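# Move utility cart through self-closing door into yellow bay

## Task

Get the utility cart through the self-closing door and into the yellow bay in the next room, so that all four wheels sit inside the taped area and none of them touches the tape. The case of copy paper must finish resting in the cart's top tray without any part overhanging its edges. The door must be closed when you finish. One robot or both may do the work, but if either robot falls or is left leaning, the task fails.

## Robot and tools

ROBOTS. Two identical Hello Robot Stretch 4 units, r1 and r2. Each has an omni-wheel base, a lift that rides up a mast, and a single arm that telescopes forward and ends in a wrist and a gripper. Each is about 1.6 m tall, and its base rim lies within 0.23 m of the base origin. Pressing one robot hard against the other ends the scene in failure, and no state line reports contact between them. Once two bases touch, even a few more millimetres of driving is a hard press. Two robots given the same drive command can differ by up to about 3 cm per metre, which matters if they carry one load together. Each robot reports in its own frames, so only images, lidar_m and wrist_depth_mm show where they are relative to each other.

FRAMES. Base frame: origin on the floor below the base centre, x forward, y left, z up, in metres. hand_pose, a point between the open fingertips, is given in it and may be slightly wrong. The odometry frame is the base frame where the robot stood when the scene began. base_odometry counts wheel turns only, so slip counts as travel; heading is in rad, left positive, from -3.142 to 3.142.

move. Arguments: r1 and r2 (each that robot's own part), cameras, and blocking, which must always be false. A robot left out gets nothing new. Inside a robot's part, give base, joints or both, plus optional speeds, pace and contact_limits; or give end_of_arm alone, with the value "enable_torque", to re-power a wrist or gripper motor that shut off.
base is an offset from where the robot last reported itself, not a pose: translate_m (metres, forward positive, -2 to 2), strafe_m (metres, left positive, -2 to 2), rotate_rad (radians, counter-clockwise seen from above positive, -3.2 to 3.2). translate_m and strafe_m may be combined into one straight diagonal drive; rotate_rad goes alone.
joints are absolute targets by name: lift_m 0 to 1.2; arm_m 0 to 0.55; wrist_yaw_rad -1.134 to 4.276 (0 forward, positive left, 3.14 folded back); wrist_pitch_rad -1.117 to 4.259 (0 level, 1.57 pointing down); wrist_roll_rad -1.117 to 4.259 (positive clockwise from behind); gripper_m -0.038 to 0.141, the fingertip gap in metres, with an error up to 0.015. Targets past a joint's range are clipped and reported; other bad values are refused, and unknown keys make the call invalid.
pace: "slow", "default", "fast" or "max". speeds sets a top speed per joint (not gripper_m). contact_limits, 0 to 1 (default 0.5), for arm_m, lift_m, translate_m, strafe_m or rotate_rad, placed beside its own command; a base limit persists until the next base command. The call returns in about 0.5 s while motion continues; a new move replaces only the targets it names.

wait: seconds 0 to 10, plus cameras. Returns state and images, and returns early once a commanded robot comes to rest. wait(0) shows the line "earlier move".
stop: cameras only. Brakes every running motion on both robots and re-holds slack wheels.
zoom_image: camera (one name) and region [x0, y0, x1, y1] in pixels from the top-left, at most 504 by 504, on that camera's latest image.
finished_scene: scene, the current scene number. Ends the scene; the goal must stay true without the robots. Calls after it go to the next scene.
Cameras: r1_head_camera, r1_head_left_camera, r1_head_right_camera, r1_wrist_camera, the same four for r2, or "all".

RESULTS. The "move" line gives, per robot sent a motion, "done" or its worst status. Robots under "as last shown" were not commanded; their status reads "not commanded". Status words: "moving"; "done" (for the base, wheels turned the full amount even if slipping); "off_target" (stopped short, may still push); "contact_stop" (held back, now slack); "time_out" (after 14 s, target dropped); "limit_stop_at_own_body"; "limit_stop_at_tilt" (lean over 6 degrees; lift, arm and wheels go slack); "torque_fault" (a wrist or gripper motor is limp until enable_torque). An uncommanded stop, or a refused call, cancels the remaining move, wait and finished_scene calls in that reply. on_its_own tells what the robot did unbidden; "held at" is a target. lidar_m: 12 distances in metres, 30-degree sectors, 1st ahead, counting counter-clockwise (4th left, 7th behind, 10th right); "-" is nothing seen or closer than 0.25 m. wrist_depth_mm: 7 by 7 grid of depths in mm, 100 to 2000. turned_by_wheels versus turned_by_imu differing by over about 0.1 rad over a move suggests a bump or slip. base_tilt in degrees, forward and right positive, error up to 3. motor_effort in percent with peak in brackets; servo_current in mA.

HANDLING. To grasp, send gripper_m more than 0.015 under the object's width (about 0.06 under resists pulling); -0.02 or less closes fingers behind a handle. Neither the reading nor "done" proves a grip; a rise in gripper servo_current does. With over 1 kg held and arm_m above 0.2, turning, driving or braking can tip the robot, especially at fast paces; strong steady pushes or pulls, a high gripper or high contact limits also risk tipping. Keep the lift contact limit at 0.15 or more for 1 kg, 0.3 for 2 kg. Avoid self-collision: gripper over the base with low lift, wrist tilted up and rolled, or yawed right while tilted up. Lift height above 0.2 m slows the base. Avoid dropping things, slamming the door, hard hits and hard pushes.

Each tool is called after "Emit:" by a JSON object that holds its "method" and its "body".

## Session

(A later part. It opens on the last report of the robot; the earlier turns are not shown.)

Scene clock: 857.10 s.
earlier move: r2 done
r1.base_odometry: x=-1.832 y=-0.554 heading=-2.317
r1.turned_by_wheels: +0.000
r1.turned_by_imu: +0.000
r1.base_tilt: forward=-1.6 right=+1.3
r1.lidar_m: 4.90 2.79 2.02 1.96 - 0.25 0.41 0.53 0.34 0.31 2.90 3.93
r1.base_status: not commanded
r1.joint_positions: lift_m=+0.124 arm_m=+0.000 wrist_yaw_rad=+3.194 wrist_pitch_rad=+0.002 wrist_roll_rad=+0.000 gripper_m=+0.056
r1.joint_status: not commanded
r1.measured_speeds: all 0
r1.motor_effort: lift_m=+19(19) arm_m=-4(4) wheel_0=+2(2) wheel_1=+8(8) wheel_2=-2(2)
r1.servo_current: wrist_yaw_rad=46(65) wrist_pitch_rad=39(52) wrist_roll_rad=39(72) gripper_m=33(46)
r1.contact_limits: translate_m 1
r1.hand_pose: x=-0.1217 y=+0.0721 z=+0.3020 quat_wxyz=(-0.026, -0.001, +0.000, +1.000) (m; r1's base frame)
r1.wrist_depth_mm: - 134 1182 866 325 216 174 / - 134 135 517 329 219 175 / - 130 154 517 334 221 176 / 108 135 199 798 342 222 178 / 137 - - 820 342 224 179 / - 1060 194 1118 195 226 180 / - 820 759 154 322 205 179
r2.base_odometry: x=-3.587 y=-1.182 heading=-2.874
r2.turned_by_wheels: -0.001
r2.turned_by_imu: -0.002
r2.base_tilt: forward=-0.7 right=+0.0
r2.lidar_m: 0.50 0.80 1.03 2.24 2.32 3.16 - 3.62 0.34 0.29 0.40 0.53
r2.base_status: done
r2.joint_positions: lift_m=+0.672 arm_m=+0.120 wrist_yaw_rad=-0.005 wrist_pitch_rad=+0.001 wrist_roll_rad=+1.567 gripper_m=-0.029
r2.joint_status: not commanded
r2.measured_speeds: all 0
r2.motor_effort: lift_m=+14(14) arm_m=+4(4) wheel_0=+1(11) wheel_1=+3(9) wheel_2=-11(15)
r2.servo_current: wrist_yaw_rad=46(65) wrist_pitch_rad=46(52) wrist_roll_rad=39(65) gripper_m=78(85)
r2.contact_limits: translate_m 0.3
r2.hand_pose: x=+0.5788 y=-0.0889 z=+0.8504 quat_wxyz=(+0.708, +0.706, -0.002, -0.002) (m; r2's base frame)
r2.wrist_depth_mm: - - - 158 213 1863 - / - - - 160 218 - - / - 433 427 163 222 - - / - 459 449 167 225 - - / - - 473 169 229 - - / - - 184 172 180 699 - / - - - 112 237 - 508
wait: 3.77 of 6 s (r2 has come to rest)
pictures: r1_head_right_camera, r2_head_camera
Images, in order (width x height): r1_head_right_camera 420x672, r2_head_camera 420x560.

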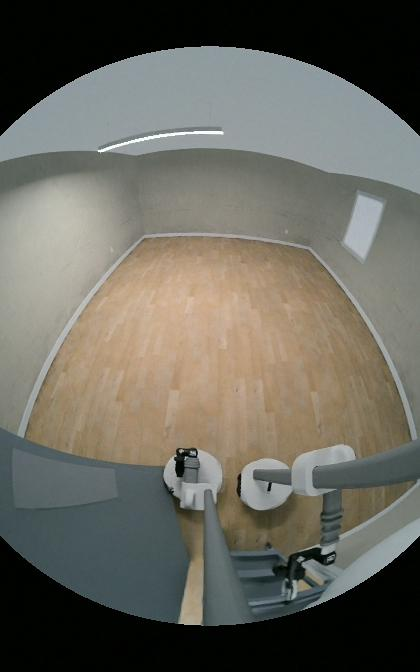

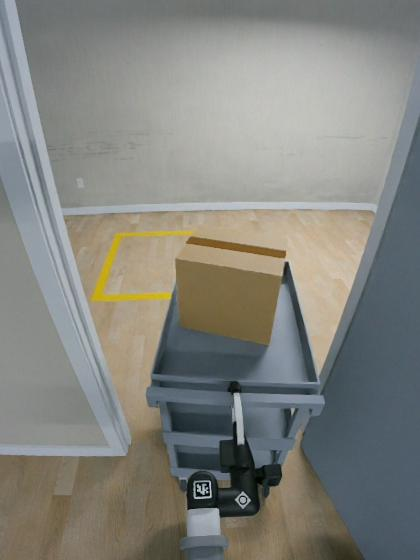

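Emit:
{"method": "move", "body": {"r2": {"base":{"translate_m":0.17},"pace":"slow","contact_limits":{"translate_m":0.3}}, "blocking": false, "cameras": []}}

Emit:
{"method": "wait", "body": {"seconds": 5, "cameras": []}}

Emit:
{"method": "move", "body": {"r2": {"base":{"translate_m":0.33,"strafe_m":-0.08},"pace":"slow","contact_limits":{"translate_m":0.3}}, "blocking": false, "cameras": []}}

Emit:
{"method": "wait", "body": {"seconds": 6, "cameras": ["r2_head_camera","r1_head_right_camera"]}}

Scene clock: 889.70 s.
move: r2 moving
r1: as last shown
r1.lidar_m: 4.95 2.76 1.99 1.95 - 0.25 0.43 0.53 0.31 0.30 2.91 3.96
r1.motor_effort: lift_m=+18(19) arm_m=-4(4) wheel_0=+1(2) wheel_1=+7(8) wheel_2=-2(2)
r1.servo_current: wrist_yaw_rad=52(65) wrist_pitch_rad=46(52) wrist_roll_rad=59(59) gripper_m=39(46)
r1.contact_limits: translate_m 1
r1.wrist_depth_mm: - 134 1160 878 324 216 174 / - 134 135 512 330 220 175 / - 130 154 517 336 221 176 / 108 135 200 788 340 223 178 / 137 - - 544 342 224 179 / - 1042 194 1078 194 226 180 / - 820 768 154 324 205 180
r2.base_odometry: x=-3.599 y=-1.185 heading=-2.875
r2.turned_by_wheels: -0.001
r2.turned_by_imu: +0.000
r2.base_tilt: forward=-0.7 right=+0.1
r2.lidar_m: 0.49 0.80 1.01 2.24 2.29 3.12 - 3.59 0.33 0.32 0.66 0.53
r2.base_status: translate_m moving
r2.joint_positions: lift_m=+0.672 arm_m=+0.120 wrist_yaw_rad=-0.005 wrist_pitch_rad=+0.001 wrist_roll_rad=+1.567 gripper_m=-0.029
r2.joint_status: not commanded
r2.measured_speeds: translate_m=+0.049 strafe_m=+0.000 rotate_rad=-0.002 lift_m=+0.000 arm_m=+0.000 wrist_yaw_rad=-0.001 wrist_pitch_rad=+0.000 wrist_roll_rad=+0.000
r2.motor_effort: lift_m=+14(14) arm_m=+4(4) wheel_0=+1(6) wheel_1=+5(7) wheel_2=-15(16)
r2.servo_current: wrist_yaw_rad=52(59) wrist_pitch_rad=39(46) wrist_roll_rad=46(59) gripper_m=72(78)
r2.contact_limits: translate_m 0.3
r2.hand_pose: x=+0.5788 y=-0.0889 z=+0.8504 quat_wxyz=(+0.708, +0.706, -0.002, -0.002) (m; r2's base frame)
r2.wrist_depth_mm: - - - 158 213 1808 - / - - - 161 217 - - / - 433 433 163 222 - - / - 455 442 167 225 - - / - - 473 169 229 - - / - - 184 171 180 707 - / - - - 112 237 - 508
pictures: none
No camera images: "cameras" was empty.

Scene clock: 892.17 s.
earlier move: r2 done
r1.base_odometry: x=-1.832 y=-0.554 heading=-2.317
r1.turned_by_wheels: +0.000
r1.turned_by_imu: +0.000
r1.base_tilt: forward=-1.6 right=+1.2
r1.lidar_m: 4.92 2.77 2.02 1.95 - 0.25 0.42 0.49 0.35 0.38 2.90 3.94
r1.base_status: not commanded
r1.joint_positions: lift_m=+0.124 arm_m=+0.000 wrist_yaw_rad=+3.194 wrist_pitch_rad=+0.002 wrist_roll_rad=+0.000 gripper_m=+0.056
r1.joint_status: not commanded
r1.measured_speeds: all 0
r1.motor_effort: lift_m=+18(19) arm_m=-4(4) wheel_0=+1(2) wheel_1=+8(8) wheel_2=-2(2)
r1.servo_current: wrist_yaw_rad=46(85) wrist_pitch_rad=39(52) wrist_roll_rad=39(72) gripper_m=39(46)
r1.contact_limits: translate_m 1
r1.hand_pose: x=-0.1217 y=+0.0721 z=+0.3020 quat_wxyz=(-0.026, -0.001, +0.000, +1.000) (m; r1's base frame)
r1.wrist_depth_mm: - 134 254 878 325 216 173 / - 134 135 508 330 219 175 / - 130 154 517 334 222 176 / 108 135 201 535 340 223 178 / 137 - - 544 340 225 179 / - 1255 195 1098 195 226 180 / - 820 768 154 324 205 180
r2.base_odometry: x=-3.751 y=-1.226 heading=-2.875
r2.turned_by_wheels: +0.000
r2.turned_by_imu: -0.001
r2.base_tilt: forward=-0.7 right=+0.1
r2.lidar_m: 0.50 0.67 0.81 2.14 2.32 3.13 - 3.61 0.35 0.35 0.60 0.51
r2.base_status: done
r2.joint_positions: lift_m=+0.672 arm_m=+0.120 wrist_yaw_rad=-0.005 wrist_pitch_rad=+0.001 wrist_roll_rad=+1.567 gripper_m=-0.029
r2.joint_status: not commanded
r2.measured_speeds: all 0
r2.motor_effort: lift_m=+14(14) arm_m=+4(4) wheel_0=-1(6) wheel_1=+3(7) wheel_2=-10(17)
r2.servo_current: wrist_yaw_rad=46(65) wrist_pitch_rad=39(52) wrist_roll_rad=46(59) gripper_m=78(85)
r2.contact_limits: translate_m 0.3
r2.hand_pose: x=+0.5788 y=-0.0890 z=+0.8504 quat_wxyz=(+0.708, +0.706, -0.002, -0.002) (m; r2's base frame)
r2.wrist_depth_mm: - - - 155 211 1808 - / - - - 158 215 - - / - 430 424 161 220 - - / - 459 449 165 224 - - / - - 477 168 229 - - / - - 184 172 180 723 - / - - - 112 238 1863 512
wait: 2.47 of 5 s (r2 has come to rest)
pictures: none
No camera images: "cameras" was empty.

Scene clock: 892.67 s.
move: r2 moving
r1: as last shown
r1.base_tilt: forward=-1.6 right=+1.3
r1.lidar_m: 4.94 2.74 2.03 1.95 - 0.25 0.41 0.47 0.33 0.38 2.87 3.96
r1.servo_current: wrist_yaw_rad=33(65) wrist_pitch_rad=46(46) wrist_roll_rad=46(59) gripper_m=39(52)
r1.contact_limits: translate_m 1
r1.wrist_depth_mm: - 134 254 878 324 216 174 / - 134 135 508 330 219 175 / - 130 154 512 334 222 177 / 108 135 202 535 340 223 178 / 137 - - 544 340 224 179 / - 1255 195 1118 194 225 180 / - 820 768 154 324 206 180
r2.base_odometry: x=-3.764 y=-1.227 heading=-2.875
r2.turned_by_wheels: +0.000
r2.turned_by_imu: +0.000
r2.base_tilt: forward=-0.7 right=+0.0
r2.lidar_m: 0.51 0.67 0.77 2.11 2.32 3.16 - 3.58 0.36 0.34 0.59 0.50
r2.base_status: translate_m moving; strafe_m moving
r2.joint_positions: lift_m=+0.672 arm_m=+0.120 wrist_yaw_rad=-0.005 wrist_pitch_rad=+0.001 wrist_roll_rad=+1.567 gripper_m=-0.029
r2.joint_status: not commanded
r2.measured_speeds: translate_m=+0.049 strafe_m=-0.012 rotate_rad=+0.001 lift_m=+0.000 arm_m=+0.000 wrist_yaw_rad=+0.000 wrist_pitch_rad=+0.000 wrist_roll_rad=+0.000
r2.motor_effort: lift_m=+14(14) arm_m=+4(4) wheel_0=+4(5) wheel_1=+6(6) wheel_2=-14(15)
r2.servo_current: wrist_yaw_rad=52(52) wrist_pitch_rad=39(46) wrist_roll_rad=39(52) gripper_m=78(78)
r2.contact_limits: translate_m 0.3
r2.hand_pose: x=+0.5788 y=-0.0890 z=+0.8504 quat_wxyz=(+0.708, +0.706, -0.002, -0.002) (m; r2's base frame)
r2.wrist_depth_mm: - - - 209 210 1863 - / - - - 158 213 - - / - 427 424 161 220 - - / - 459 445 223 224 - - / - - 473 168 229 - - / - - 184 172 181 723 - / - - - 112 238 1863 512
pictures: none
No camera images: "cameras" was empty.

Scene clock: 896.80 s.
earlier move: r2 done
r1.base_odometry: x=-1.832 y=-0.554 heading=-2.317
r1.turned_by_wheels: +0.000
r1.turned_by_imu: +0.000
r1.base_tilt: forward=-1.6 right=+1.3
r1.lidar_m: 4.93 2.75 2.02 1.94 - 0.25 0.44 0.46 0.53 2.78 2.88 3.96
r1.base_status: not commanded
r1.joint_positions: lift_m=+0.124 arm_m=+0.000 wrist_yaw_rad=+3.194 wrist_pitch_rad=+0.002 wrist_roll_rad=+0.000 gripper_m=+0.056
r1.joint_status: not commanded
r1.measured_speeds: all 0
r1.motor_effort: lift_m=+18(19) arm_m=-4(4) wheel_0=+1(3) wheel_1=+8(8) wheel_2=-2(2)
r1.servo_current: wrist_yaw_rad=46(72) wrist_pitch_rad=39(52) wrist_roll_rad=52(72) gripper_m=39(52)
r1.contact_limits: translate_m 1
r1.hand_pose: x=-0.1217 y=+0.0721 z=+0.3020 quat_wxyz=(-0.026, -0.001, +0.000, +1.000) (m; r1's base frame)
r1.wrist_depth_mm: - 134 253 866 324 216 173 / - 134 135 512 330 220 175 / - 130 154 521 334 221 177 / 108 135 199 788 338 223 178 / 138 842 - 539 340 224 179 / 559 654 199 1118 195 225 180 / 549 591 759 154 324 205 180
r2.base_odometry: x=-4.090 y=-1.236 heading=-2.874
r2.turned_by_wheels: +0.001
r2.turned_by_imu: +0.004
r2.base_tilt: forward=-0.7 right=+0.0
r2.lidar_m: 0.51 0.55 0.48 1.00 2.42 3.26 - 0.49 0.52 0.44 0.45 0.53
r2.base_status: done
r2.joint_positions: lift_m=+0.672 arm_m=+0.120 wrist_yaw_rad=+0.003 wrist_pitch_rad=+0.001 wrist_roll_rad=+1.567 gripper_m=-0.029
r2.joint_status: not commanded
r2.measured_speeds: all 0
r2.motor_effort: lift_m=+14(14) arm_m=+4(4) wheel_0=+9(15) wheel_1=+5(8) wheel_2=-4(15)
r2.servo_current: wrist_yaw_rad=46(65) wrist_pitch_rad=39(52) wrist_roll_rad=33(65) gripper_m=78(78)
r2.contact_limits: translate_m 0.3
r2.hand_pose: x=+0.5796 y=-0.0864 z=+0.8504 quat_wxyz=(+0.708, +0.706, +0.001, +0.001) (m; r2's base frame)
r2.wrist_depth_mm: - - - 209 211 1756 - / - - - 158 215 - - / - 433 430 161 219 - - / - 455 449 223 224 - - / - - 469 168 227 - - / - - 186 172 181 699 - / - - - 112 237 1863 512
wait: 4.13 of 6 s (r2 has come to rest)
pictures: r1_head_right_camera, r2_head_camera
Images, in order (width x height): r1_head_right_camera 420x672, r2_head_camera 420x560.

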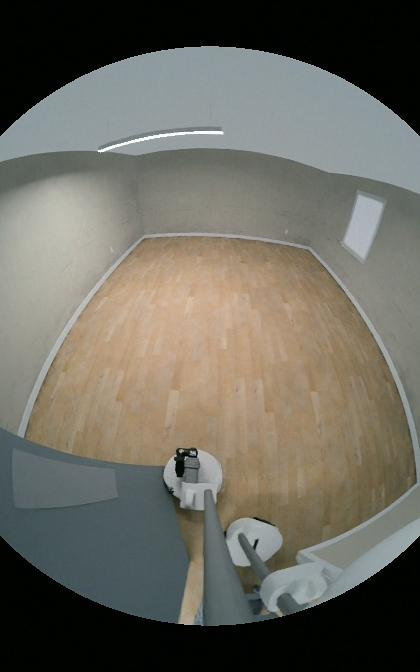

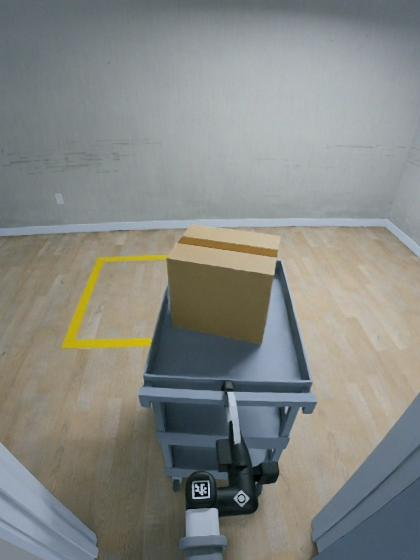

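Emit:
{"method": "move", "body": {"r2": {"base":{"translate_m":0.5,"strafe_m":-0.09},"pace":"slow","contact_limits":{"translate_m":0.3}}, "blocking": false, "cameras": []}}

Emit:
{"method": "wait", "body": {"seconds": 8, "cameras": ["r2_head_camera"]}}

Scene clock: 905.87 s.
move: r2 moving
r1: as last shown
r1.lidar_m: 4.93 2.76 2.01 1.96 - 0.25 0.41 0.48 0.55 2.78 2.89 3.95
r1.motor_effort: lift_m=+19(19) arm_m=-4(4) wheel_0=+2(2) wheel_1=+8(8) wheel_2=-2(2)
r1.servo_current: wrist_yaw_rad=65(65) wrist_pitch_rad=39(52) wrist_roll_rad=52(65) gripper_m=39(46)
r1.contact_limits: translate_m 1
r1.wrist_depth_mm: - 134 254 508 325 216 173 / - 134 135 512 329 219 174 / - 130 154 521 332 221 176 / 108 135 199 778 338 223 178 / 137 854 - 544 342 225 179 / 564 654 198 1118 195 226 179 / 559 597 759 154 324 205 180
r2.base_odometry: x=-4.103 y=-1.238 heading=-2.873
r2.turned_by_wheels: +0.001
r2.turned_by_imu: +0.002
r2.base_tilt: forward=-0.6 right=+0.0
r2.lidar_m: 0.50 0.56 0.48 1.00 2.41 3.26 - 0.50 0.52 0.43 0.43 0.50
r2.base_status: translate_m moving; strafe_m moving
r2.joint_positions: lift_m=+0.672 arm_m=+0.120 wrist_yaw_rad=+0.003 wrist_pitch_rad=+0.001 wrist_roll_rad=+1.567 gripper_m=-0.029
r2.joint_status: not commanded
r2.measured_speeds: translate_m=+0.048 strafe_m=-0.008 rotate_rad=-0.001 lift_m=+0.000 arm_m=+0.000 wrist_yaw_rad=+0.000 wrist_pitch_rad=+0.000 wrist_roll_rad=+0.000
r2.motor_effort: lift_m=+14(14) arm_m=+4(4) wheel_0=+14(14) wheel_1=+8(8) wheel_2=-8(11)
r2.servo_current: wrist_yaw_rad=52(59) wrist_pitch_rad=46(46) wrist_roll_rad=46(46) gripper_m=78(78)
r2.contact_limits: translate_m 0.3
r2.hand_pose: x=+0.5796 y=-0.0864 z=+0.8504 quat_wxyz=(+0.708, +0.706, +0.001, +0.001) (m; r2's base frame)
r2.wrist_depth_mm: - - - 156 211 1808 - / - - - 158 215 - - / - 436 427 161 219 - - / - 452 445 165 224 - - / - - 469 168 229 - - / - - 186 171 180 741 - / - - - 112 237 - 512
pictures: none
No camera images: "cameras" was empty.

Scene clock: 911.70 s.
earlier move: r2 done
r1.base_odometry: x=-1.832 y=-0.554 heading=-2.317
r1.turned_by_wheels: +0.000
r1.turned_by_imu: +0.000
r1.base_tilt: forward=-1.6 right=+1.2
r1.lidar_m: 4.95 2.75 2.03 1.95 - 0.25 0.40 0.85 1.22 2.78 2.90 3.95
r1.base_status: not commanded
r1.joint_positions: lift_m=+0.124 arm_m=+0.000 wrist_yaw_rad=+3.194 wrist_pitch_rad=+0.002 wrist_roll_rad=+0.000 gripper_m=+0.056
r1.joint_status: not commanded
r1.measured_speeds: all 0
r1.motor_effort: lift_m=+19(19) arm_m=-4(4) wheel_0=+2(2) wheel_1=+8(8) wheel_2=-2(2)
r1.servo_current: wrist_yaw_rad=46(78) wrist_pitch_rad=39(52) wrist_roll_rad=52(78) gripper_m=39(52)
r1.contact_limits: translate_m 1
r1.hand_pose: x=-0.1217 y=+0.0721 z=+0.3020 quat_wxyz=(-0.026, -0.001, +0.000, +1.000) (m; r1's base frame)
r1.wrist_depth_mm: - 134 - 878 325 216 174 / - 134 135 508 330 220 175 / - 131 154 517 334 221 177 / 108 135 202 798 338 223 178 / 138 1025 1078 539 342 225 179 / - 1025 198 1118 195 225 179 / - 820 768 154 325 206 180
r2.base_odometry: x=-4.596 y=-1.282 heading=-2.874
r2.turned_by_wheels: -0.001
r2.turned_by_imu: +0.001
r2.base_tilt: forward=-0.7 right=+0.1
r2.lidar_m: 0.48 2.76 2.53 0.51 0.50 3.37 0.92 0.55 0.35 0.36 2.35 0.52
r2.base_status: done
r2.joint_positions: lift_m=+0.672 arm_m=+0.120 wrist_yaw_rad=+0.003 wrist_pitch_rad=+0.001 wrist_roll_rad=+1.567 gripper_m=-0.029
r2.joint_status: not commanded
r2.measured_speeds: all 0
r2.motor_effort: lift_m=+14(14) arm_m=+4(4) wheel_0=+5(14) wheel_1=+5(9) wheel_2=-7(11)
r2.servo_current: wrist_yaw_rad=39(65) wrist_pitch_rad=39(52) wrist_roll_rad=39(65) gripper_m=78(85)
r2.contact_limits: translate_m 0.3
r2.hand_pose: x=+0.5795 y=-0.0866 z=+0.8504 quat_wxyz=(+0.708, +0.706, +0.001, +0.001) (m; r2's base frame)
r2.wrist_depth_mm: - - - 166 224 1808 1281 / - - - 167 226 1983 - / - - 433 168 226 - - / - 452 442 170 229 - - / - 473 466 170 230 - - / - - 184 172 180 - - / - - 504 112 234 - 544
wait: 5.83 of 8 s (r2 has come to rest)
pictures: r2_head_camera
Images, in order (width x height): r2_head_camera 420x560.

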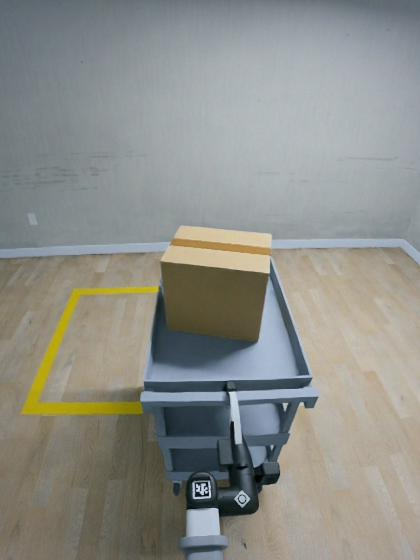

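Emit:
{"method": "move", "body": {"r2": {"base":{"translate_m":0.3,"strafe_m":-0.08},"pace":"slow","contact_limits":{"translate_m":0.3}}, "blocking": false, "cameras": []}}

Emit:
{"method": "wait", "body": {"seconds": 8, "cameras": []}}

Emit:
{"method": "move", "body": {"r2": {"base":{"strafe_m":-0.2},"pace":"slow","contact_limits":{"strafe_m":0.3}}, "blocking": false, "cameras": []}}

Emit:
{"method": "wait", "body": {"seconds": 6, "cameras": ["r2_head_camera"]}}

Scene clock: 930.20 s.
move: r2 moving
r1: as last shown
r1.base_tilt: forward=-1.6 right=+1.3
r1.lidar_m: 4.95 2.77 2.02 1.96 - 0.25 0.42 0.92 1.22 2.78 2.89 3.94
r1.servo_current: wrist_yaw_rad=46(59) wrist_pitch_rad=46(46) wrist_roll_rad=46(52) gripper_m=39(46)
r1.contact_limits: translate_m 1
r1.wrist_depth_mm: - 134 - 866 324 216 173 / - 134 135 508 330 219 175 / - 130 154 521 334 221 177 / 108 135 202 798 338 223 178 / 137 1042 1060 539 342 224 179 / - 1042 198 1098 194 225 180 / - 820 768 154 324 205 180
r2.base_odometry: x=-4.609 y=-1.282 heading=-2.874
r2.turned_by_wheels: +0.000
r2.turned_by_imu: +0.001
r2.base_tilt: forward=-0.7 right=+0.0
r2.lidar_m: 0.49 2.76 2.52 0.50 0.51 3.41 0.89 0.51 0.36 0.37 2.31 0.52
r2.base_status: translate_m moving; strafe_m moving
r2.joint_positions: lift_m=+0.672 arm_m=+0.120 wrist_yaw_rad=+0.003 wrist_pitch_rad=+0.001 wrist_roll_rad=+1.567 gripper_m=-0.029
r2.joint_status: not commanded
r2.measured_speeds: translate_m=+0.048 strafe_m=-0.013 rotate_rad=-0.001 lift_m=+0.000 arm_m=+0.000 wrist_yaw_rad=+0.000 wrist_pitch_rad=+0.000 wrist_roll_rad=+0.000
r2.motor_effort: lift_m=+14(14) arm_m=+4(4) wheel_0=+8(11) wheel_1=+7(7) wheel_2=-11(12)
r2.servo_current: wrist_yaw_rad=52(52) wrist_pitch_rad=33(46) wrist_roll_rad=59(59) gripper_m=72(78)
r2.contact_limits: translate_m 0.3
r2.hand_pose: x=+0.5795 y=-0.0866 z=+0.8504 quat_wxyz=(+0.708, +0.706, +0.001, +0.001) (m; r2's base frame)
r2.wrist_depth_mm: - - - 167 224 1808 1308 / - - - 167 225 1921 - / - - 436 168 227 - - / - 452 442 169 229 - - / - 473 466 171 231 - - / - - 186 172 180 - - / - 508 504 112 233 - 549
pictures: none
No camera images: "cameras" was empty.

Scene clock: 934.07 s.
earlier move: r2 done
r1.base_odometry: x=-1.832 y=-0.554 heading=-2.317
r1.turned_by_wheels: +0.000
r1.turned_by_imu: +0.000
r1.base_tilt: forward=-1.6 right=+1.3
r1.lidar_m: 4.95 2.76 2.02 1.97 - 0.25 0.40 1.20 1.20 2.79 2.91 3.91
r1.base_status: not commanded
r1.joint_positions: lift_m=+0.124 arm_m=+0.000 wrist_yaw_rad=+3.194 wrist_pitch_rad=+0.002 wrist_roll_rad=+0.000 gripper_m=+0.056
r1.joint_status: not commanded
r1.measured_speeds: all 0
r1.motor_effort: lift_m=+19(19) arm_m=-4(4) wheel_0=+1(2) wheel_1=+8(8) wheel_2=-2(2)
r1.servo_current: wrist_yaw_rad=46(72) wrist_pitch_rad=39(59) wrist_roll_rad=33(65) gripper_m=46(46)
r1.contact_limits: translate_m 1
r1.hand_pose: x=-0.1217 y=+0.0721 z=+0.3020 quat_wxyz=(-0.026, -0.001, +0.000, +1.000) (m; r1's base frame)
r1.wrist_depth_mm: - 134 254 866 325 216 173 / - 134 135 512 329 219 175 / - 130 154 517 334 222 176 / 108 135 202 798 340 223 178 / 137 - 1308 549 342 224 179 / - 1255 198 1098 194 226 180 / - 820 759 154 324 205 180
r2.base_odometry: x=-4.906 y=-1.284 heading=-2.873
r2.turned_by_wheels: +0.001
r2.turned_by_imu: +0.003
r2.base_tilt: forward=-0.7 right=+0.0
r2.lidar_m: 0.48 0.52 2.59 1.58 0.70 3.67 1.16 0.45 0.53 1.43 2.25 0.53
r2.base_status: done
r2.joint_positions: lift_m=+0.672 arm_m=+0.120 wrist_yaw_rad=+0.004 wrist_pitch_rad=+0.001 wrist_roll_rad=+1.567 gripper_m=-0.029
r2.joint_status: not commanded
r2.measured_speeds: all 0
r2.motor_effort: lift_m=+14(14) arm_m=+4(4) wheel_0=+10(16) wheel_1=+7(8) wheel_2=-4(14)
r2.servo_current: wrist_yaw_rad=65(65) wrist_pitch_rad=52(52) wrist_roll_rad=52(65) gripper_m=78(85)
r2.contact_limits: translate_m 0.3
r2.hand_pose: x=+0.5796 y=-0.0864 z=+0.8504 quat_wxyz=(+0.708, +0.706, +0.001, +0.001) (m; r2's base frame)
r2.wrist_depth_mm: - - - 174 233 1863 1229 / - - - 173 233 1983 - / - - 647 172 232 - - / - 452 442 173 231 - - / - 469 459 172 232 - - / - - 186 172 181 - - / - 496 496 112 231 - -
wait: 3.87 of 8 s (r2 has come to rest)
pictures: none
No camera images: "cameras" was empty.

Scene clock: 934.57 s.
move: r2 moving
r1: as last shown
r1.base_tilt: forward=-1.6 right=+1.2
r1.lidar_m: 4.94 2.75 2.02 1.98 - 0.25 0.42 1.20 1.23 2.78 2.89 3.95
r1.motor_effort: lift_m=+19(19) arm_m=-4(4) wheel_0=+2(2) wheel_1=+7(8) wheel_2=-2(2)
r1.servo_current: wrist_yaw_rad=52(52) wrist_pitch_rad=46(46) wrist_roll_rad=52(59) gripper_m=39(46)
r1.contact_limits: translate_m 1
r1.wrist_depth_mm: - 134 1281 504 325 216 173 / - 134 135 517 329 219 175 / - 130 154 517 334 221 176 / 108 135 202 788 340 222 178 / 137 - 1308 820 342 224 179 / - 1255 198 1098 195 226 180 / - 820 768 154 324 205 180
r2.base_odometry: x=-4.910 y=-1.270 heading=-2.872
r2.turned_by_wheels: +0.001
r2.turned_by_imu: +0.001
r2.base_tilt: forward=-0.7 right=+0.0
r2.lidar_m: 0.50 0.53 2.66 1.55 0.70 3.61 1.13 0.45 0.53 1.42 2.24 0.54
r2.base_status: strafe_m moving
r2.joint_positions: lift_m=+0.672 arm_m=+0.120 wrist_yaw_rad=+0.006 wrist_pitch_rad=+0.001 wrist_roll_rad=+1.567 gripper_m=-0.029
r2.joint_status: not commanded
r2.measured_speeds: translate_m=+0.000 strafe_m=-0.056 rotate_rad=+0.002 lift_m=+0.000 arm_m=+0.000 wrist_yaw_rad=+0.000 wrist_pitch_rad=+0.000 wrist_roll_rad=+0.000
r2.motor_effort: lift_m=+14(14) arm_m=+4(4) wheel_0=+17(18) wheel_1=-6(7) wheel_2=+0(4)
r2.servo_current: wrist_yaw_rad=52(65) wrist_pitch_rad=39(52) wrist_roll_rad=39(59) gripper_m=72(85)
r2.contact_limits: strafe_m 0.3
r2.hand_pose: x=+0.5798 y=-0.0856 z=+0.8504 quat_wxyz=(+0.708, +0.706, +0.002, +0.002) (m; r2's base frame)
r2.wrist_depth_mm: - - - 174 234 1808 1229 / - - - 173 233 1921 - / - - - 173 233 - - / - 452 449 173 233 - - / - 469 455 172 232 - - / - - 186 173 181 - - / - 492 492 112 231 - -
pictures: none
No camera images: "cameras" was empty.

Scene clock: 937.20 s.
earlier move: r2 done
r1.base_odometry: x=-1.832 y=-0.554 heading=-2.317
r1.turned_by_wheels: +0.000
r1.turned_by_imu: +0.000
r1.base_tilt: forward=-1.7 right=+1.3
r1.lidar_m: 4.95 2.73 2.00 1.97 - 0.25 0.41 1.25 1.21 2.78 2.92 3.94
r1.base_status: not commanded
r1.joint_positions: lift_m=+0.124 arm_m=+0.000 wrist_yaw_rad=+3.194 wrist_pitch_rad=+0.002 wrist_roll_rad=+0.000 gripper_m=+0.056
r1.joint_status: not commanded
r1.measured_speeds: all 0
r1.motor_effort: lift_m=+19(19) arm_m=-4(4) wheel_0=+1(2) wheel_1=+8(8) wheel_2=-2(2)
r1.servo_current: wrist_yaw_rad=39(72) wrist_pitch_rad=39(46) wrist_roll_rad=52(65) gripper_m=46(52)
r1.contact_limits: translate_m 1
r1.hand_pose: x=-0.1217 y=+0.0721 z=+0.3020 quat_wxyz=(-0.026, -0.001, +0.000, +1.000) (m; r1's base frame)
r1.wrist_depth_mm: - 134 - 866 325 216 173 / - 134 135 517 329 219 175 / - 130 154 521 334 222 176 / 108 135 202 535 340 222 178 / 138 - - 820 342 224 179 / - 1255 198 1118 195 225 179 / - 820 759 154 324 206 179
r2.base_odometry: x=-4.959 y=-1.092 heading=-2.873
r2.turned_by_wheels: -0.001
r2.turned_by_imu: +0.001
r2.base_tilt: forward=-0.7 right=+0.1
r2.lidar_m: 0.45 0.46 2.83 1.56 0.87 3.82 0.42 0.34 0.53 1.42 2.06 0.57
r2.base_status: done
r2.joint_positions: lift_m=+0.672 arm_m=+0.120 wrist_yaw_rad=+0.008 wrist_pitch_rad=+0.001 wrist_roll_rad=+1.567 gripper_m=-0.029
r2.joint_status: not commanded
r2.measured_speeds: all 0
r2.motor_effort: lift_m=+14(14) arm_m=+4(4) wheel_0=+5(18) wheel_1=-4(7) wheel_2=+2(4)
r2.servo_current: wrist_yaw_rad=59(65) wrist_pitch_rad=39(52) wrist_roll_rad=33(59) gripper_m=78(85)
r2.contact_limits: strafe_m 0.3
r2.hand_pose: x=+0.5799 y=-0.0852 z=+0.8504 quat_wxyz=(+0.708, +0.706, +0.003, +0.003) (m; r2's base frame)
r2.wrist_depth_mm: - - - 260 298 301 301 / - - - 214 281 1708 1229 / - - - 202 266 1983 - / - - - 191 251 - - / - 452 449 183 239 - - / - 449 186 174 181 - - / - - 439 112 221 - -
wait: 2.63 of 6 s (r2 has come to rest)
pictures: r2_head_camera
Images, in order (width x height): r2_head_camera 420x560.

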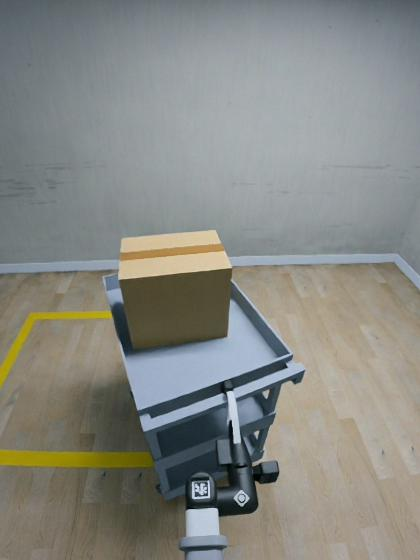

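Emit:
{"method": "move", "body": {"r2": {"base":{"translate_m":0.46,"strafe_m":0.48},"pace":"slow","contact_limits":{"translate_m":0.3}}, "blocking": false, "cameras": []}}

Emit:
{"method": "wait", "body": {"seconds": 9, "cameras": ["r2_head_camera"]}}

Scene clock: 945.67 s.
move: r2 moving
r1: as last shown
r1.base_tilt: forward=-1.6 right=+1.3
r1.lidar_m: 4.94 2.77 2.03 1.97 - 0.25 0.41 1.24 1.18 2.78 2.94 3.95
r1.motor_effort: lift_m=+18(19) arm_m=-4(4) wheel_0=+1(2) wheel_1=+8(8) wheel_2=-2(2)
r1.servo_current: wrist_yaw_rad=46(52) wrist_pitch_rad=39(52) wrist_roll_rad=33(65) gripper_m=39(52)
r1.contact_limits: translate_m 1
r1.wrist_depth_mm: - 134 1281 866 325 216 174 / - 134 135 512 329 219 175 / - 130 154 517 334 221 176 / 108 135 202 530 340 223 178 / 138 - 1756 831 342 224 179 / - 1255 198 1098 194 226 179 / - 820 759 154 324 206 180
r2.base_odometry: x=-4.965 y=-1.103 heading=-2.873
r2.turned_by_wheels: +0.000
r2.turned_by_imu: +0.000
r2.base_tilt: forward=-0.7 right=+0.1
r2.lidar_m: 0.42 0.48 2.81 1.61 0.86 3.82 0.41 0.37 0.53 1.46 2.05 0.55
r2.base_status: translate_m moving; strafe_m moving
r2.joint_positions: lift_m=+0.672 arm_m=+0.120 wrist_yaw_rad=+0.002 wrist_pitch_rad=+0.001 wrist_roll_rad=+1.567 gripper_m=-0.029
r2.joint_status: not commanded
r2.measured_speeds: translate_m=+0.034 strafe_m=+0.037 rotate_rad=-0.003 lift_m=+0.000 arm_m=+0.000 wrist_yaw_rad=-0.034 wrist_pitch_rad=+0.000 wrist_roll_rad=+0.000
r2.motor_effort: lift_m=+14(14) arm_m=+4(4) wheel_0=-2(3) wheel_1=+8(9) wheel_2=-11(11)
r2.servo_current: wrist_yaw_rad=46(72) wrist_pitch_rad=39(46) wrist_roll_rad=39(59) gripper_m=78(78)
r2.contact_limits: translate_m 0.3
r2.hand_pose: x=+0.5795 y=-0.0869 z=+0.8504 quat_wxyz=(+0.708, +0.706, +0.001, +0.001) (m; r2's base frame)
r2.wrist_depth_mm: - - - 262 306 1430 1118 / - - - 218 287 1708 1229 / - - - 205 271 1921 - / - - - 191 252 - - / - 459 452 181 239 - - / - 449 186 173 181 - - / - 436 433 112 219 - -
pictures: none
No camera images: "cameras" was empty.

Scene clock: 953.07 s.
earlier move: r2 done
r1.base_odometry: x=-1.832 y=-0.554 heading=-2.317
r1.turned_by_wheels: +0.000
r1.turned_by_imu: +0.000
r1.base_tilt: forward=-1.6 right=+1.3
r1.lidar_m: 4.94 2.76 2.04 1.96 - 0.25 0.44 1.24 1.21 2.78 2.89 3.94
r1.base_status: not commanded
r1.joint_positions: lift_m=+0.124 arm_m=+0.000 wrist_yaw_rad=+3.194 wrist_pitch_rad=+0.002 wrist_roll_rad=+0.000 gripper_m=+0.056
r1.joint_status: not commanded
r1.measured_speeds: all 0
r1.motor_effort: lift_m=+19(19) arm_m=-4(4) wheel_0=+1(2) wheel_1=+8(8) wheel_2=-2(2)
r1.servo_current: wrist_yaw_rad=46(65) wrist_pitch_rad=46(52) wrist_roll_rad=52(65) gripper_m=39(52)
r1.contact_limits: translate_m 1
r1.hand_pose: x=-0.1217 y=+0.0721 z=+0.3020 quat_wxyz=(-0.026, -0.001, +0.000, +1.000) (m; r1's base frame)
r1.wrist_depth_mm: - 134 - 878 325 216 173 / - 134 135 512 329 219 175 / - 131 154 517 334 221 177 / 108 135 202 798 338 224 178 / 138 - 1808 820 340 225 179 / - 1255 198 1098 194 225 180 / - 820 768 154 325 205 180
r2.base_odometry: x=-5.276 y=-1.676 heading=-2.874
r2.turned_by_wheels: -0.001
r2.turned_by_imu: -0.004
r2.base_tilt: forward=-0.7 right=+0.1
r2.lidar_m: 0.53 2.01 2.33 2.21 1.21 0.88 1.68 0.99 1.15 2.44 2.52 0.45
r2.base_status: done
r2.joint_positions: lift_m=+0.672 arm_m=+0.120 wrist_yaw_rad=-0.012 wrist_pitch_rad=+0.001 wrist_roll_rad=+1.567 gripper_m=-0.029
r2.joint_status: not commanded
r2.measured_speeds: all 0
r2.motor_effort: lift_m=+14(14) arm_m=+0(4) wheel_0=-7(14) wheel_1=+4(10) wheel_2=-9(22)
r2.servo_current: wrist_yaw_rad=78(85) wrist_pitch_rad=39(46) wrist_roll_rad=46(59) gripper_m=72(85)
r2.contact_limits: translate_m 0.3
r2.hand_pose: x=+0.5782 y=-0.0909 z=+0.8504 quat_wxyz=(+0.708, +0.706, -0.004, -0.004) (m; r2's base frame)
r2.wrist_depth_mm: - 379 359 115 170 - - / - 382 384 126 180 - - / - 424 424 131 193 - - / - 477 477 143 207 - - / - - 525 154 224 676 - / - - 181 169 180 1576 496 / - 127 - 112 - - 1281
wait: 7.40 of 9 s (r2 has come to rest)
pictures: r2_head_camera
Images, in order (width x height): r2_head_camera 420x560.

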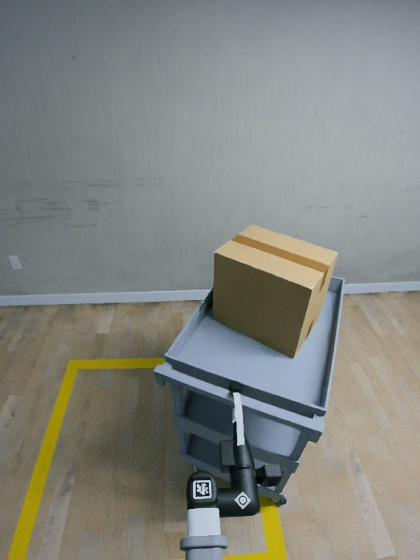

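Emit:
{"method": "move", "body": {"r2": {"base":{"translate_m":-0.6,"strafe_m":0.33},"pace":"slow","contact_limits":{"translate_m":0.3}}, "blocking": false, "cameras": []}}

Emit:
{"method": "wait", "body": {"seconds": 9, "cameras": ["r2_head_camera"]}}

Scene clock: 967.10 s.
move: r2 moving
r1: as last shown
r1.base_tilt: forward=-1.6 right=+1.2
r1.lidar_m: 4.95 2.78 2.02 1.93 - 0.25 0.42 1.23 1.19 2.76 2.91 3.91
r1.motor_effort: lift_m=+18(19) arm_m=-4(4) wheel_0=+1(2) wheel_1=+7(8) wheel_2=-2(2)
r1.servo_current: wrist_yaw_rad=39(72) wrist_pitch_rad=52(52) wrist_roll_rad=52(65) gripper_m=39(46)
r1.contact_limits: translate_m 1
r1.wrist_depth_mm: - 134 - 878 324 216 173 / - 134 135 517 329 219 175 / - 130 154 517 336 221 176 / 108 135 202 788 338 223 178 / 138 1808 1756 831 342 224 179 / - 1255 198 1118 194 225 179 / - 820 768 154 324 206 179
r2.base_odometry: x=-5.262 y=-1.680 heading=-2.874
r2.turned_by_wheels: -0.001
r2.turned_by_imu: +0.000
r2.base_tilt: forward=-0.7 right=+0.0
r2.lidar_m: 0.54 2.01 2.30 2.22 1.20 0.87 1.68 0.99 1.16 2.47 2.56 0.48
r2.base_status: translate_m moving; strafe_m moving
r2.joint_positions: lift_m=+0.672 arm_m=+0.120 wrist_yaw_rad=-0.011 wrist_pitch_rad=+0.001 wrist_roll_rad=+1.567 gripper_m=-0.029
r2.joint_status: not commanded
r2.measured_speeds: translate_m=-0.049 strafe_m=+0.027 rotate_rad=-0.004 lift_m=+0.000 arm_m=+0.000 wrist_yaw_rad=+0.000 wrist_pitch_rad=+0.000 wrist_roll_rad=+0.000
r2.motor_effort: lift_m=+14(14) arm_m=-2(2) wheel_0=-17(17) wheel_1=-2(5) wheel_2=+10(11)
r2.servo_current: wrist_yaw_rad=65(85) wrist_pitch_rad=52(52) wrist_roll_rad=46(59) gripper_m=78(85)
r2.contact_limits: translate_m 0.3
r2.hand_pose: x=+0.5783 y=-0.0907 z=+0.8504 quat_wxyz=(+0.708, +0.706, -0.004, -0.004) (m; r2's base frame)
r2.wrist_depth_mm: - 368 362 115 170 - - / - 384 384 126 181 - - / - 424 427 131 193 - - / - 480 480 143 208 - - / - - 535 155 225 1576 - / - - 181 169 180 1661 500 / - - - 112 - - 1255
pictures: none
No camera images: "cameras" was empty.

Scene clock: 974.60 s.
earlier move: r2 done
r1.base_odometry: x=-1.832 y=-0.554 heading=-2.317
r1.turned_by_wheels: +0.000
r1.turned_by_imu: +0.000
r1.base_tilt: forward=-1.6 right=+1.3
r1.lidar_m: 4.91 2.77 2.01 1.94 - 0.25 0.41 1.21 1.21 2.78 2.89 3.92
r1.base_status: not commanded
r1.joint_positions: lift_m=+0.124 arm_m=+0.000 wrist_yaw_rad=+3.194 wrist_pitch_rad=+0.002 wrist_roll_rad=+0.000 gripper_m=+0.056
r1.joint_status: not commanded
r1.measured_speeds: all 0
r1.motor_effort: lift_m=+19(19) arm_m=-4(4) wheel_0=+2(2) wheel_1=+8(8) wheel_2=-2(2)
r1.servo_current: wrist_yaw_rad=52(72) wrist_pitch_rad=46(52) wrist_roll_rad=52(65) gripper_m=39(52)
r1.contact_limits: translate_m 1
r1.hand_pose: x=-0.1217 y=+0.0721 z=+0.3020 quat_wxyz=(-0.026, -0.001, +0.000, +1.000) (m; r1's base frame)
r1.wrist_depth_mm: - 134 - 878 325 215 174 / - 134 135 517 329 220 175 / - 130 154 517 334 222 176 / 108 135 202 798 340 223 178 / 220 1808 - 831 340 224 179 / 1255 1229 198 1098 194 225 180 / - 820 768 154 325 205 180
r2.base_odometry: x=-4.610 y=-1.835 heading=-2.873
r2.turned_by_wheels: +0.001
r2.turned_by_imu: +0.004
r2.base_tilt: forward=-0.7 right=+0.1
r2.lidar_m: 0.53 2.59 1.98 1.06 0.32 0.25 0.25 1.24 0.90 0.93 2.87 0.51
r2.base_status: done
r2.joint_positions: lift_m=+0.672 arm_m=+0.120 wrist_yaw_rad=+0.004 wrist_pitch_rad=+0.001 wrist_roll_rad=+1.567 gripper_m=-0.029
r2.joint_status: not commanded
r2.measured_speeds: all 0
r2.motor_effort: lift_m=+14(14) arm_m=-3(4) wheel_0=-1(18) wheel_1=-4(8) wheel_2=+9(15)
r2.servo_current: wrist_yaw_rad=33(85) wrist_pitch_rad=39(52) wrist_roll_rad=46(59) gripper_m=78(85)
r2.contact_limits: translate_m 0.3
r2.hand_pose: x=+0.5797 y=-0.0861 z=+0.8504 quat_wxyz=(+0.708, +0.706, +0.002, +0.001) (m; r2's base frame)
r2.wrist_depth_mm: - - - 142 195 - - / - - 418 146 202 - - / - 427 421 152 210 - - / - 473 452 216 220 - - / - - 492 165 227 - - / - - 186 171 177 1708 544 / - - - 112 246 1708 488
wait: 7.50 of 9 s (r2 has come to rest)
pictures: r2_head_camera
Images, in order (width x height): r2_head_camera 420x560.

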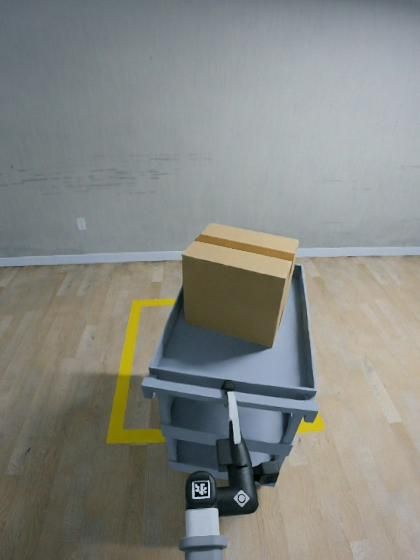

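Emit:
{"method": "move", "body": {"r2": {"base":{"strafe_m":-0.4},"pace":"slow","contact_limits":{"strafe_m":0.3}}, "blocking": false, "cameras": []}}

Emit:
{"method": "wait", "body": {"seconds": 8, "cameras": ["r2_head_camera"]}}

Scene clock: 983.20 s.
move: r2 moving
r1: as last shown
r1.lidar_m: 4.93 2.78 2.03 1.95 - 0.25 0.42 1.20 1.21 2.75 2.90 3.92
r1.motor_effort: lift_m=+19(19) arm_m=-4(4) wheel_0=+1(2) wheel_1=+8(8) wheel_2=-2(2)
r1.servo_current: wrist_yaw_rad=72(72) wrist_pitch_rad=39(46) wrist_roll_rad=52(59) gripper_m=39(46)
r1.contact_limits: translate_m 1
r1.wrist_depth_mm: - 134 - 878 324 216 173 / - 134 135 512 330 220 175 / - 130 154 521 334 221 176 / 108 135 201 788 340 223 178 / 220 1808 - 820 342 225 179 / 1229 1255 198 1098 194 225 180 / - 831 768 154 325 205 180
r2.base_odometry: x=-4.614 y=-1.822 heading=-2.872
r2.turned_by_wheels: +0.001
r2.turned_by_imu: +0.002
r2.base_tilt: forward=-0.7 right=+0.1
r2.lidar_m: 0.53 0.60 1.98 1.09 0.33 0.25 0.25 1.26 0.90 0.92 2.89 0.52
r2.base_status: strafe_m moving
r2.joint_positions: lift_m=+0.672 arm_m=+0.120 wrist_yaw_rad=+0.009 wrist_pitch_rad=+0.001 wrist_roll_rad=+1.567 gripper_m=-0.029
r2.joint_status: not commanded
r2.measured_speeds: translate_m=+0.000 strafe_m=-0.057 rotate_rad=+0.002 lift_m=+0.000 arm_m=+0.000 wrist_yaw_rad=+0.008 wrist_pitch_rad=+0.000 wrist_roll_rad=+0.000
r2.motor_effort: lift_m=+14(14) arm_m=-3(4) wheel_0=+16(17) wheel_1=-6(8) wheel_2=+0(8)
r2.servo_current: wrist_yaw_rad=65(65) wrist_pitch_rad=39(46) wrist_roll_rad=52(59) gripper_m=72(85)
r2.contact_limits: strafe_m 0.3
r2.hand_pose: x=+0.5800 y=-0.0850 z=+0.8504 quat_wxyz=(+0.708, +0.706, +0.003, +0.003) (m; r2's base frame)
r2.wrist_depth_mm: - - - 140 193 - - / - - 413 145 200 - - / - 427 418 151 208 - - / - 473 452 215 217 - - / - - 496 164 227 750 - / - - 187 171 180 1756 544 / - - - 112 244 1708 492
pictures: none
No camera images: "cameras" was empty.

Scene clock: 987.83 s.
earlier move: r2 done
r1.base_odometry: x=-1.832 y=-0.554 heading=-2.317
r1.turned_by_wheels: +0.000
r1.turned_by_imu: +0.000
r1.base_tilt: forward=-1.6 right=+1.3
r1.lidar_m: 4.95 2.73 2.00 1.93 - 0.25 0.42 1.07 1.21 2.79 2.89 3.93
r1.base_status: not commanded
r1.joint_positions: lift_m=+0.124 arm_m=+0.000 wrist_yaw_rad=+3.194 wrist_pitch_rad=+0.002 wrist_roll_rad=+0.000 gripper_m=+0.056
r1.joint_status: not commanded
r1.measured_speeds: all 0
r1.motor_effort: lift_m=+19(19) arm_m=-4(4) wheel_0=+2(2) wheel_1=+8(8) wheel_2=-2(2)
r1.servo_current: wrist_yaw_rad=72(72) wrist_pitch_rad=39(52) wrist_roll_rad=46(65) gripper_m=39(52)
r1.contact_limits: translate_m 1
r1.hand_pose: x=-0.1217 y=+0.0721 z=+0.3020 quat_wxyz=(-0.026, -0.001, +0.000, +1.000) (m; r1's base frame)
r1.wrist_depth_mm: - 134 - 878 325 216 173 / - 134 135 512 329 220 175 / - 130 154 521 334 221 176 / 108 135 202 788 340 223 178 / 137 1182 1308 820 342 224 180 / - 1160 198 1098 194 227 180 / - 831 759 154 324 205 180
r2.base_odometry: x=-4.716 y=-1.450 heading=-2.873
r2.turned_by_wheels: -0.001
r2.turned_by_imu: +0.002
r2.base_tilt: forward=-0.6 right=+0.1
r2.lidar_m: 0.43 0.50 2.35 1.02 0.45 3.98 1.14 0.69 0.53 0.90 2.47 0.57
r2.base_status: done
r2.joint_positions: lift_m=+0.672 arm_m=+0.120 wrist_yaw_rad=+0.009 wrist_pitch_rad=+0.001 wrist_roll_rad=+1.567 gripper_m=-0.029
r2.joint_status: not commanded
r2.measured_speeds: all 0
r2.motor_effort: lift_m=+14(14) arm_m=-3(4) wheel_0=+7(20) wheel_1=-5(8) wheel_2=+0(8)
r2.servo_current: wrist_yaw_rad=65(78) wrist_pitch_rad=46(46) wrist_roll_rad=52(59) gripper_m=72(85)
r2.contact_limits: strafe_m 0.3
r2.hand_pose: x=+0.5800 y=-0.0849 z=+0.8504 quat_wxyz=(+0.708, +0.706, +0.003, +0.003) (m; r2's base frame)
r2.wrist_depth_mm: - - - 274 - 1618 1138 / - - - 229 304 1576 1205 / - - - 213 279 1863 - / - - - 196 259 - - / - - 455 186 243 - - / - 445 186 174 180 - - / - 430 430 112 215 - -
wait: 4.63 of 8 s (r2 has come to rest)
pictures: r2_head_camera
Images, in order (width x height): r2_head_camera 420x560.

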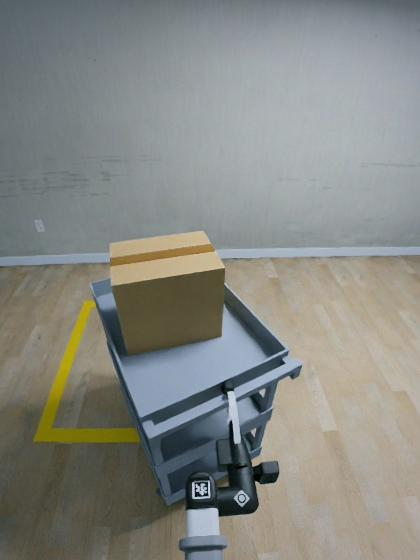

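Emit:
{"method": "move", "body": {"r2": {"base":{"strafe_m":0.25},"pace":"slow","contact_limits":{"strafe_m":0.3}}, "blocking": false, "cameras": []}}

Emit:
{"method": "wait", "body": {"seconds": 8, "cameras": ["r2_head_camera"]}}

Scene clock: 997.97 s.
move: r2 moving
r1: as last shown
r1.lidar_m: 4.95 2.78 2.02 1.95 - 0.25 0.40 1.11 1.24 2.78 2.89 3.93
r1.motor_effort: lift_m=+18(19) arm_m=-4(4) wheel_0=+2(2) wheel_1=+8(8) wheel_2=-2(2)
r1.servo_current: wrist_yaw_rad=46(59) wrist_pitch_rad=46(52) wrist_roll_rad=46(52) gripper_m=46(46)
r1.contact_limits: translate_m 1
r1.wrist_depth_mm: - 134 - 866 324 215 174 / - 134 135 512 330 220 175 / - 130 154 521 332 221 176 / 108 135 202 535 340 223 178 / 138 1182 1366 831 342 224 179 / - 1160 198 1098 195 225 179 / - 820 759 154 325 206 180
r2.base_odometry: x=-4.712 y=-1.463 heading=-2.873
r2.turned_by_wheels: +0.000
r2.turned_by_imu: +0.000
r2.base_tilt: forward=-0.7 right=+0.1
r2.lidar_m: 0.41 0.48 2.37 1.02 0.44 4.08 1.17 0.70 0.56 0.93 2.50 0.59
r2.base_status: strafe_m moving
r2.joint_positions: lift_m=+0.672 arm_m=+0.120 wrist_yaw_rad=+0.003 wrist_pitch_rad=+0.001 wrist_roll_rad=+1.567 gripper_m=-0.029
r2.joint_status: not commanded
r2.measured_speeds: translate_m=+0.000 strafe_m=+0.057 rotate_rad=+0.000 lift_m=+0.000 arm_m=+0.000 wrist_yaw_rad=-0.013 wrist_pitch_rad=+0.000 wrist_roll_rad=+0.000
r2.motor_effort: lift_m=+14(14) arm_m=-3(4) wheel_0=-9(11) wheel_1=+8(8) wheel_2=-1(1)
r2.servo_current: wrist_yaw_rad=59(72) wrist_pitch_rad=39(46) wrist_roll_rad=39(52) gripper_m=72(78)
r2.contact_limits: strafe_m 0.3
r2.hand_pose: x=+0.5795 y=-0.0866 z=+0.8504 quat_wxyz=(+0.708, +0.706, +0.001, +0.001) (m; r2's base frame)
r2.wrist_depth_mm: - - - 267 - 1661 1160 / - - - 233 317 336 334 / - - - 214 281 1808 - / - - - 197 258 - - / - - 455 184 243 - - / - 445 183 173 180 - - / - - 427 112 213 - -
pictures: none
No camera images: "cameras" was empty.

Scene clock: 1001.13 s.
earlier move: r2 done
r1.base_odometry: x=-1.832 y=-0.554 heading=-2.317
r1.turned_by_wheels: +0.000
r1.turned_by_imu: +0.000
r1.base_tilt: forward=-1.6 right=+1.3
r1.lidar_m: 4.93 2.75 2.01 1.97 - 0.25 0.39 1.18 1.20 2.79 2.89 3.92
r1.base_status: not commanded
r1.joint_positions: lift_m=+0.124 arm_m=+0.000 wrist_yaw_rad=+3.194 wrist_pitch_rad=+0.002 wrist_roll_rad=+0.000 gripper_m=+0.056
r1.joint_status: not commanded
r1.measured_speeds: all 0
r1.motor_effort: lift_m=+18(19) arm_m=-4(4) wheel_0=+2(2) wheel_1=+7(8) wheel_2=-2(2)
r1.servo_current: wrist_yaw_rad=46(72) wrist_pitch_rad=39(52) wrist_roll_rad=46(65) gripper_m=39(46)
r1.contact_limits: translate_m 1
r1.hand_pose: x=-0.1217 y=+0.0721 z=+0.3020 quat_wxyz=(-0.026, -0.001, +0.000, +1.000) (m; r1's base frame)
r1.wrist_depth_mm: - 134 - 866 325 216 173 / - 134 135 512 329 220 175 / - 130 154 521 334 222 177 / 108 135 202 798 342 223 178 / 220 1229 - 820 342 224 179 / 1182 1205 198 1118 194 225 179 / - 831 768 154 325 205 180
r2.base_odometry: x=-4.650 y=-1.691 heading=-2.873
r2.turned_by_wheels: +0.000
r2.turned_by_imu: -0.002
r2.base_tilt: forward=-0.7 right=+0.1
r2.lidar_m: 0.48 2.59 2.12 1.07 0.36 0.28 - 1.18 0.76 0.95 2.70 0.53
r2.base_status: done
r2.joint_positions: lift_m=+0.672 arm_m=+0.120 wrist_yaw_rad=-0.010 wrist_pitch_rad=+0.001 wrist_roll_rad=+1.567 gripper_m=-0.029
r2.joint_status: not commanded
r2.measured_speeds: all 0
r2.motor_effort: lift_m=+14(14) arm_m=-3(4) wheel_0=-7(20) wheel_1=+4(9) wheel_2=-3(4)
r2.servo_current: wrist_yaw_rad=72(72) wrist_pitch_rad=39(46) wrist_roll_rad=46(65) gripper_m=78(85)
r2.contact_limits: strafe_m 0.3
r2.hand_pose: x=+0.5784 y=-0.0902 z=+0.8504 quat_wxyz=(+0.708, +0.706, -0.003, -0.004) (m; r2's base frame)
r2.wrist_depth_mm: - - - 179 239 1808 1229 / - - - 178 237 1983 - / - - - 176 236 - - / - 455 445 175 235 - - / - 473 455 174 233 - - / - - 184 173 180 - - / - 492 488 112 231 1808 -
wait: 3.17 of 8 s (r2 has come to rest)
pictures: r2_head_camera
Images, in order (width x height): r2_head_camera 420x560.

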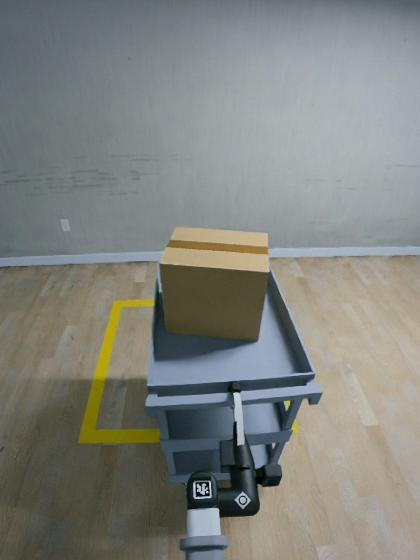

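Emit:
{"method": "move", "body": {"r2": {"base":{"translate_m":0.55,"strafe_m":0.07},"pace":"slow","contact_limits":{"translate_m":0.3}}, "blocking": false, "cameras": []}}

Emit:
{"method": "wait", "body": {"seconds": 8, "cameras": ["r2_head_camera"]}}

Scene clock: 1005.87 s.
move: r2 moving
r1: as last shown
r1.lidar_m: 4.94 2.76 2.02 1.96 - 0.25 0.40 1.21 1.20 2.78 2.89 3.96
r1.motor_effort: lift_m=+19(19) arm_m=-4(4) wheel_0=+1(2) wheel_1=+8(8) wheel_2=-2(2)
r1.servo_current: wrist_yaw_rad=39(65) wrist_pitch_rad=39(52) wrist_roll_rad=39(59) gripper_m=46(46)
r1.contact_limits: translate_m 1
r1.wrist_depth_mm: - 134 - 866 325 216 174 / - 134 135 512 329 220 175 / - 130 154 517 334 221 176 / 108 135 201 788 340 223 178 / 220 1255 - 831 342 224 179 / 1205 1229 198 1098 195 226 179 / - 831 768 154 324 205 180
r2.base_odometry: x=-4.661 y=-1.696 heading=-2.874
r2.turned_by_wheels: +0.000
r2.turned_by_imu: +0.000
r2.base_tilt: forward=-0.7 right=+0.1
r2.lidar_m: 0.48 2.60 2.12 1.11 0.35 0.28 - 1.16 0.78 1.01 2.75 0.53
r2.base_status: translate_m moving; strafe_m moving
r2.joint_positions: lift_m=+0.672 arm_m=+0.120 wrist_yaw_rad=-0.010 wrist_pitch_rad=+0.001 wrist_roll_rad=+1.567 gripper_m=-0.029
r2.joint_status: not commanded
r2.measured_speeds: translate_m=+0.048 strafe_m=+0.006 rotate_rad=+0.001 lift_m=+0.000 arm_m=+0.000 wrist_yaw_rad=+0.000 wrist_pitch_rad=+0.000 wrist_roll_rad=+0.000
r2.motor_effort: lift_m=+14(14) arm_m=-2(4) wheel_0=+7(8) wheel_1=+7(9) wheel_2=-16(17)
r2.servo_current: wrist_yaw_rad=59(78) wrist_pitch_rad=39(46) wrist_roll_rad=39(59) gripper_m=78(85)
r2.contact_limits: translate_m 0.3
r2.hand_pose: x=+0.5784 y=-0.0902 z=+0.8504 quat_wxyz=(+0.708, +0.706, -0.003, -0.004) (m; r2's base frame)
r2.wrist_depth_mm: - - - 175 236 1756 1229 / - - - 175 235 1921 - / - - - 175 233 - - / - 452 442 174 234 - - / - 466 455 173 231 - - / - - 185 173 181 - - / - 492 492 112 230 1863 -
pictures: none
No camera images: "cameras" was empty.

Scene clock: 1012.20 s.
earlier move: r2 done
r1.base_odometry: x=-1.832 y=-0.554 heading=-2.317
r1.turned_by_wheels: +0.000
r1.turned_by_imu: +0.000
r1.base_tilt: forward=-1.6 right=+1.3
r1.lidar_m: 4.94 2.75 2.02 1.96 - 0.25 0.41 1.23 1.22 2.79 2.90 3.91
r1.base_status: not commanded
r1.joint_positions: lift_m=+0.124 arm_m=+0.000 wrist_yaw_rad=+3.194 wrist_pitch_rad=+0.002 wrist_roll_rad=+0.000 gripper_m=+0.056
r1.joint_status: not commanded
r1.measured_speeds: all 0
r1.motor_effort: lift_m=+19(19) arm_m=-4(4) wheel_0=+1(2) wheel_1=+8(8) wheel_2=-2(2)
r1.servo_current: wrist_yaw_rad=39(78) wrist_pitch_rad=33(52) wrist_roll_rad=39(72) gripper_m=39(52)
r1.contact_limits: translate_m 1
r1.hand_pose: x=-0.1217 y=+0.0721 z=+0.3020 quat_wxyz=(-0.026, -0.001, +0.000, +1.000) (m; r1's base frame)
r1.wrist_depth_mm: - 134 - 878 324 216 173 / - 134 135 517 327 219 175 / - 130 154 521 334 221 176 / 108 135 201 798 340 223 178 / 138 1808 - 831 340 224 179 / - 1255 198 1098 194 225 180 / - 820 768 154 325 205 180
r2.base_odometry: x=-5.161 y=-1.904 heading=-2.873
r2.turned_by_wheels: +0.001
r2.turned_by_imu: +0.003
r2.base_tilt: forward=-0.7 right=+0.1
r2.lidar_m: 0.48 0.52 2.06 1.98 1.15 0.82 0.79 1.13 1.11 2.72 2.81 0.54
r2.base_status: done
r2.joint_positions: lift_m=+0.672 arm_m=+0.120 wrist_yaw_rad=-0.001 wrist_pitch_rad=+0.001 wrist_roll_rad=+1.567 gripper_m=-0.029
r2.joint_status: not commanded
r2.measured_speeds: all 0
r2.motor_effort: lift_m=+14(14) arm_m=+4(4) wheel_0=+5(13) wheel_1=+4(9) wheel_2=-7(17)
r2.servo_current: wrist_yaw_rad=39(78) wrist_pitch_rad=39(52) wrist_roll_rad=52(65) gripper_m=78(85)
r2.contact_limits: translate_m 0.3
r2.hand_pose: x=+0.5792 y=-0.0877 z=+0.8504 quat_wxyz=(+0.708, +0.706, +0.000, +0.000) (m; r2's base frame)
r2.wrist_depth_mm: - - - 168 227 1661 1281 / - - - 169 229 1661 - / - 436 430 170 229 - - / - 449 442 171 230 - - / - 462 459 171 231 - - / - 480 184 172 180 - - / - 129 500 112 233 - -
wait: 6.33 of 8 s (r2 has come to rest)
pictures: r2_head_camera
Images, in order (width x height): r2_head_camera 420x560.

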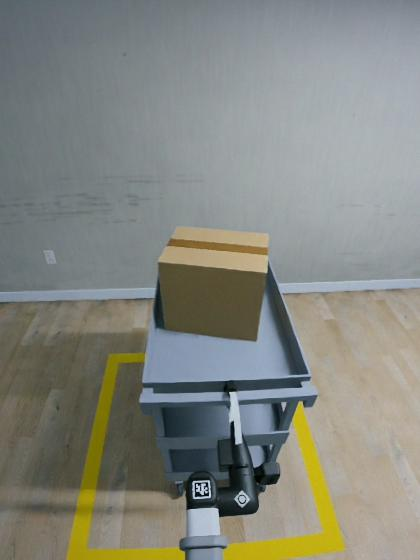

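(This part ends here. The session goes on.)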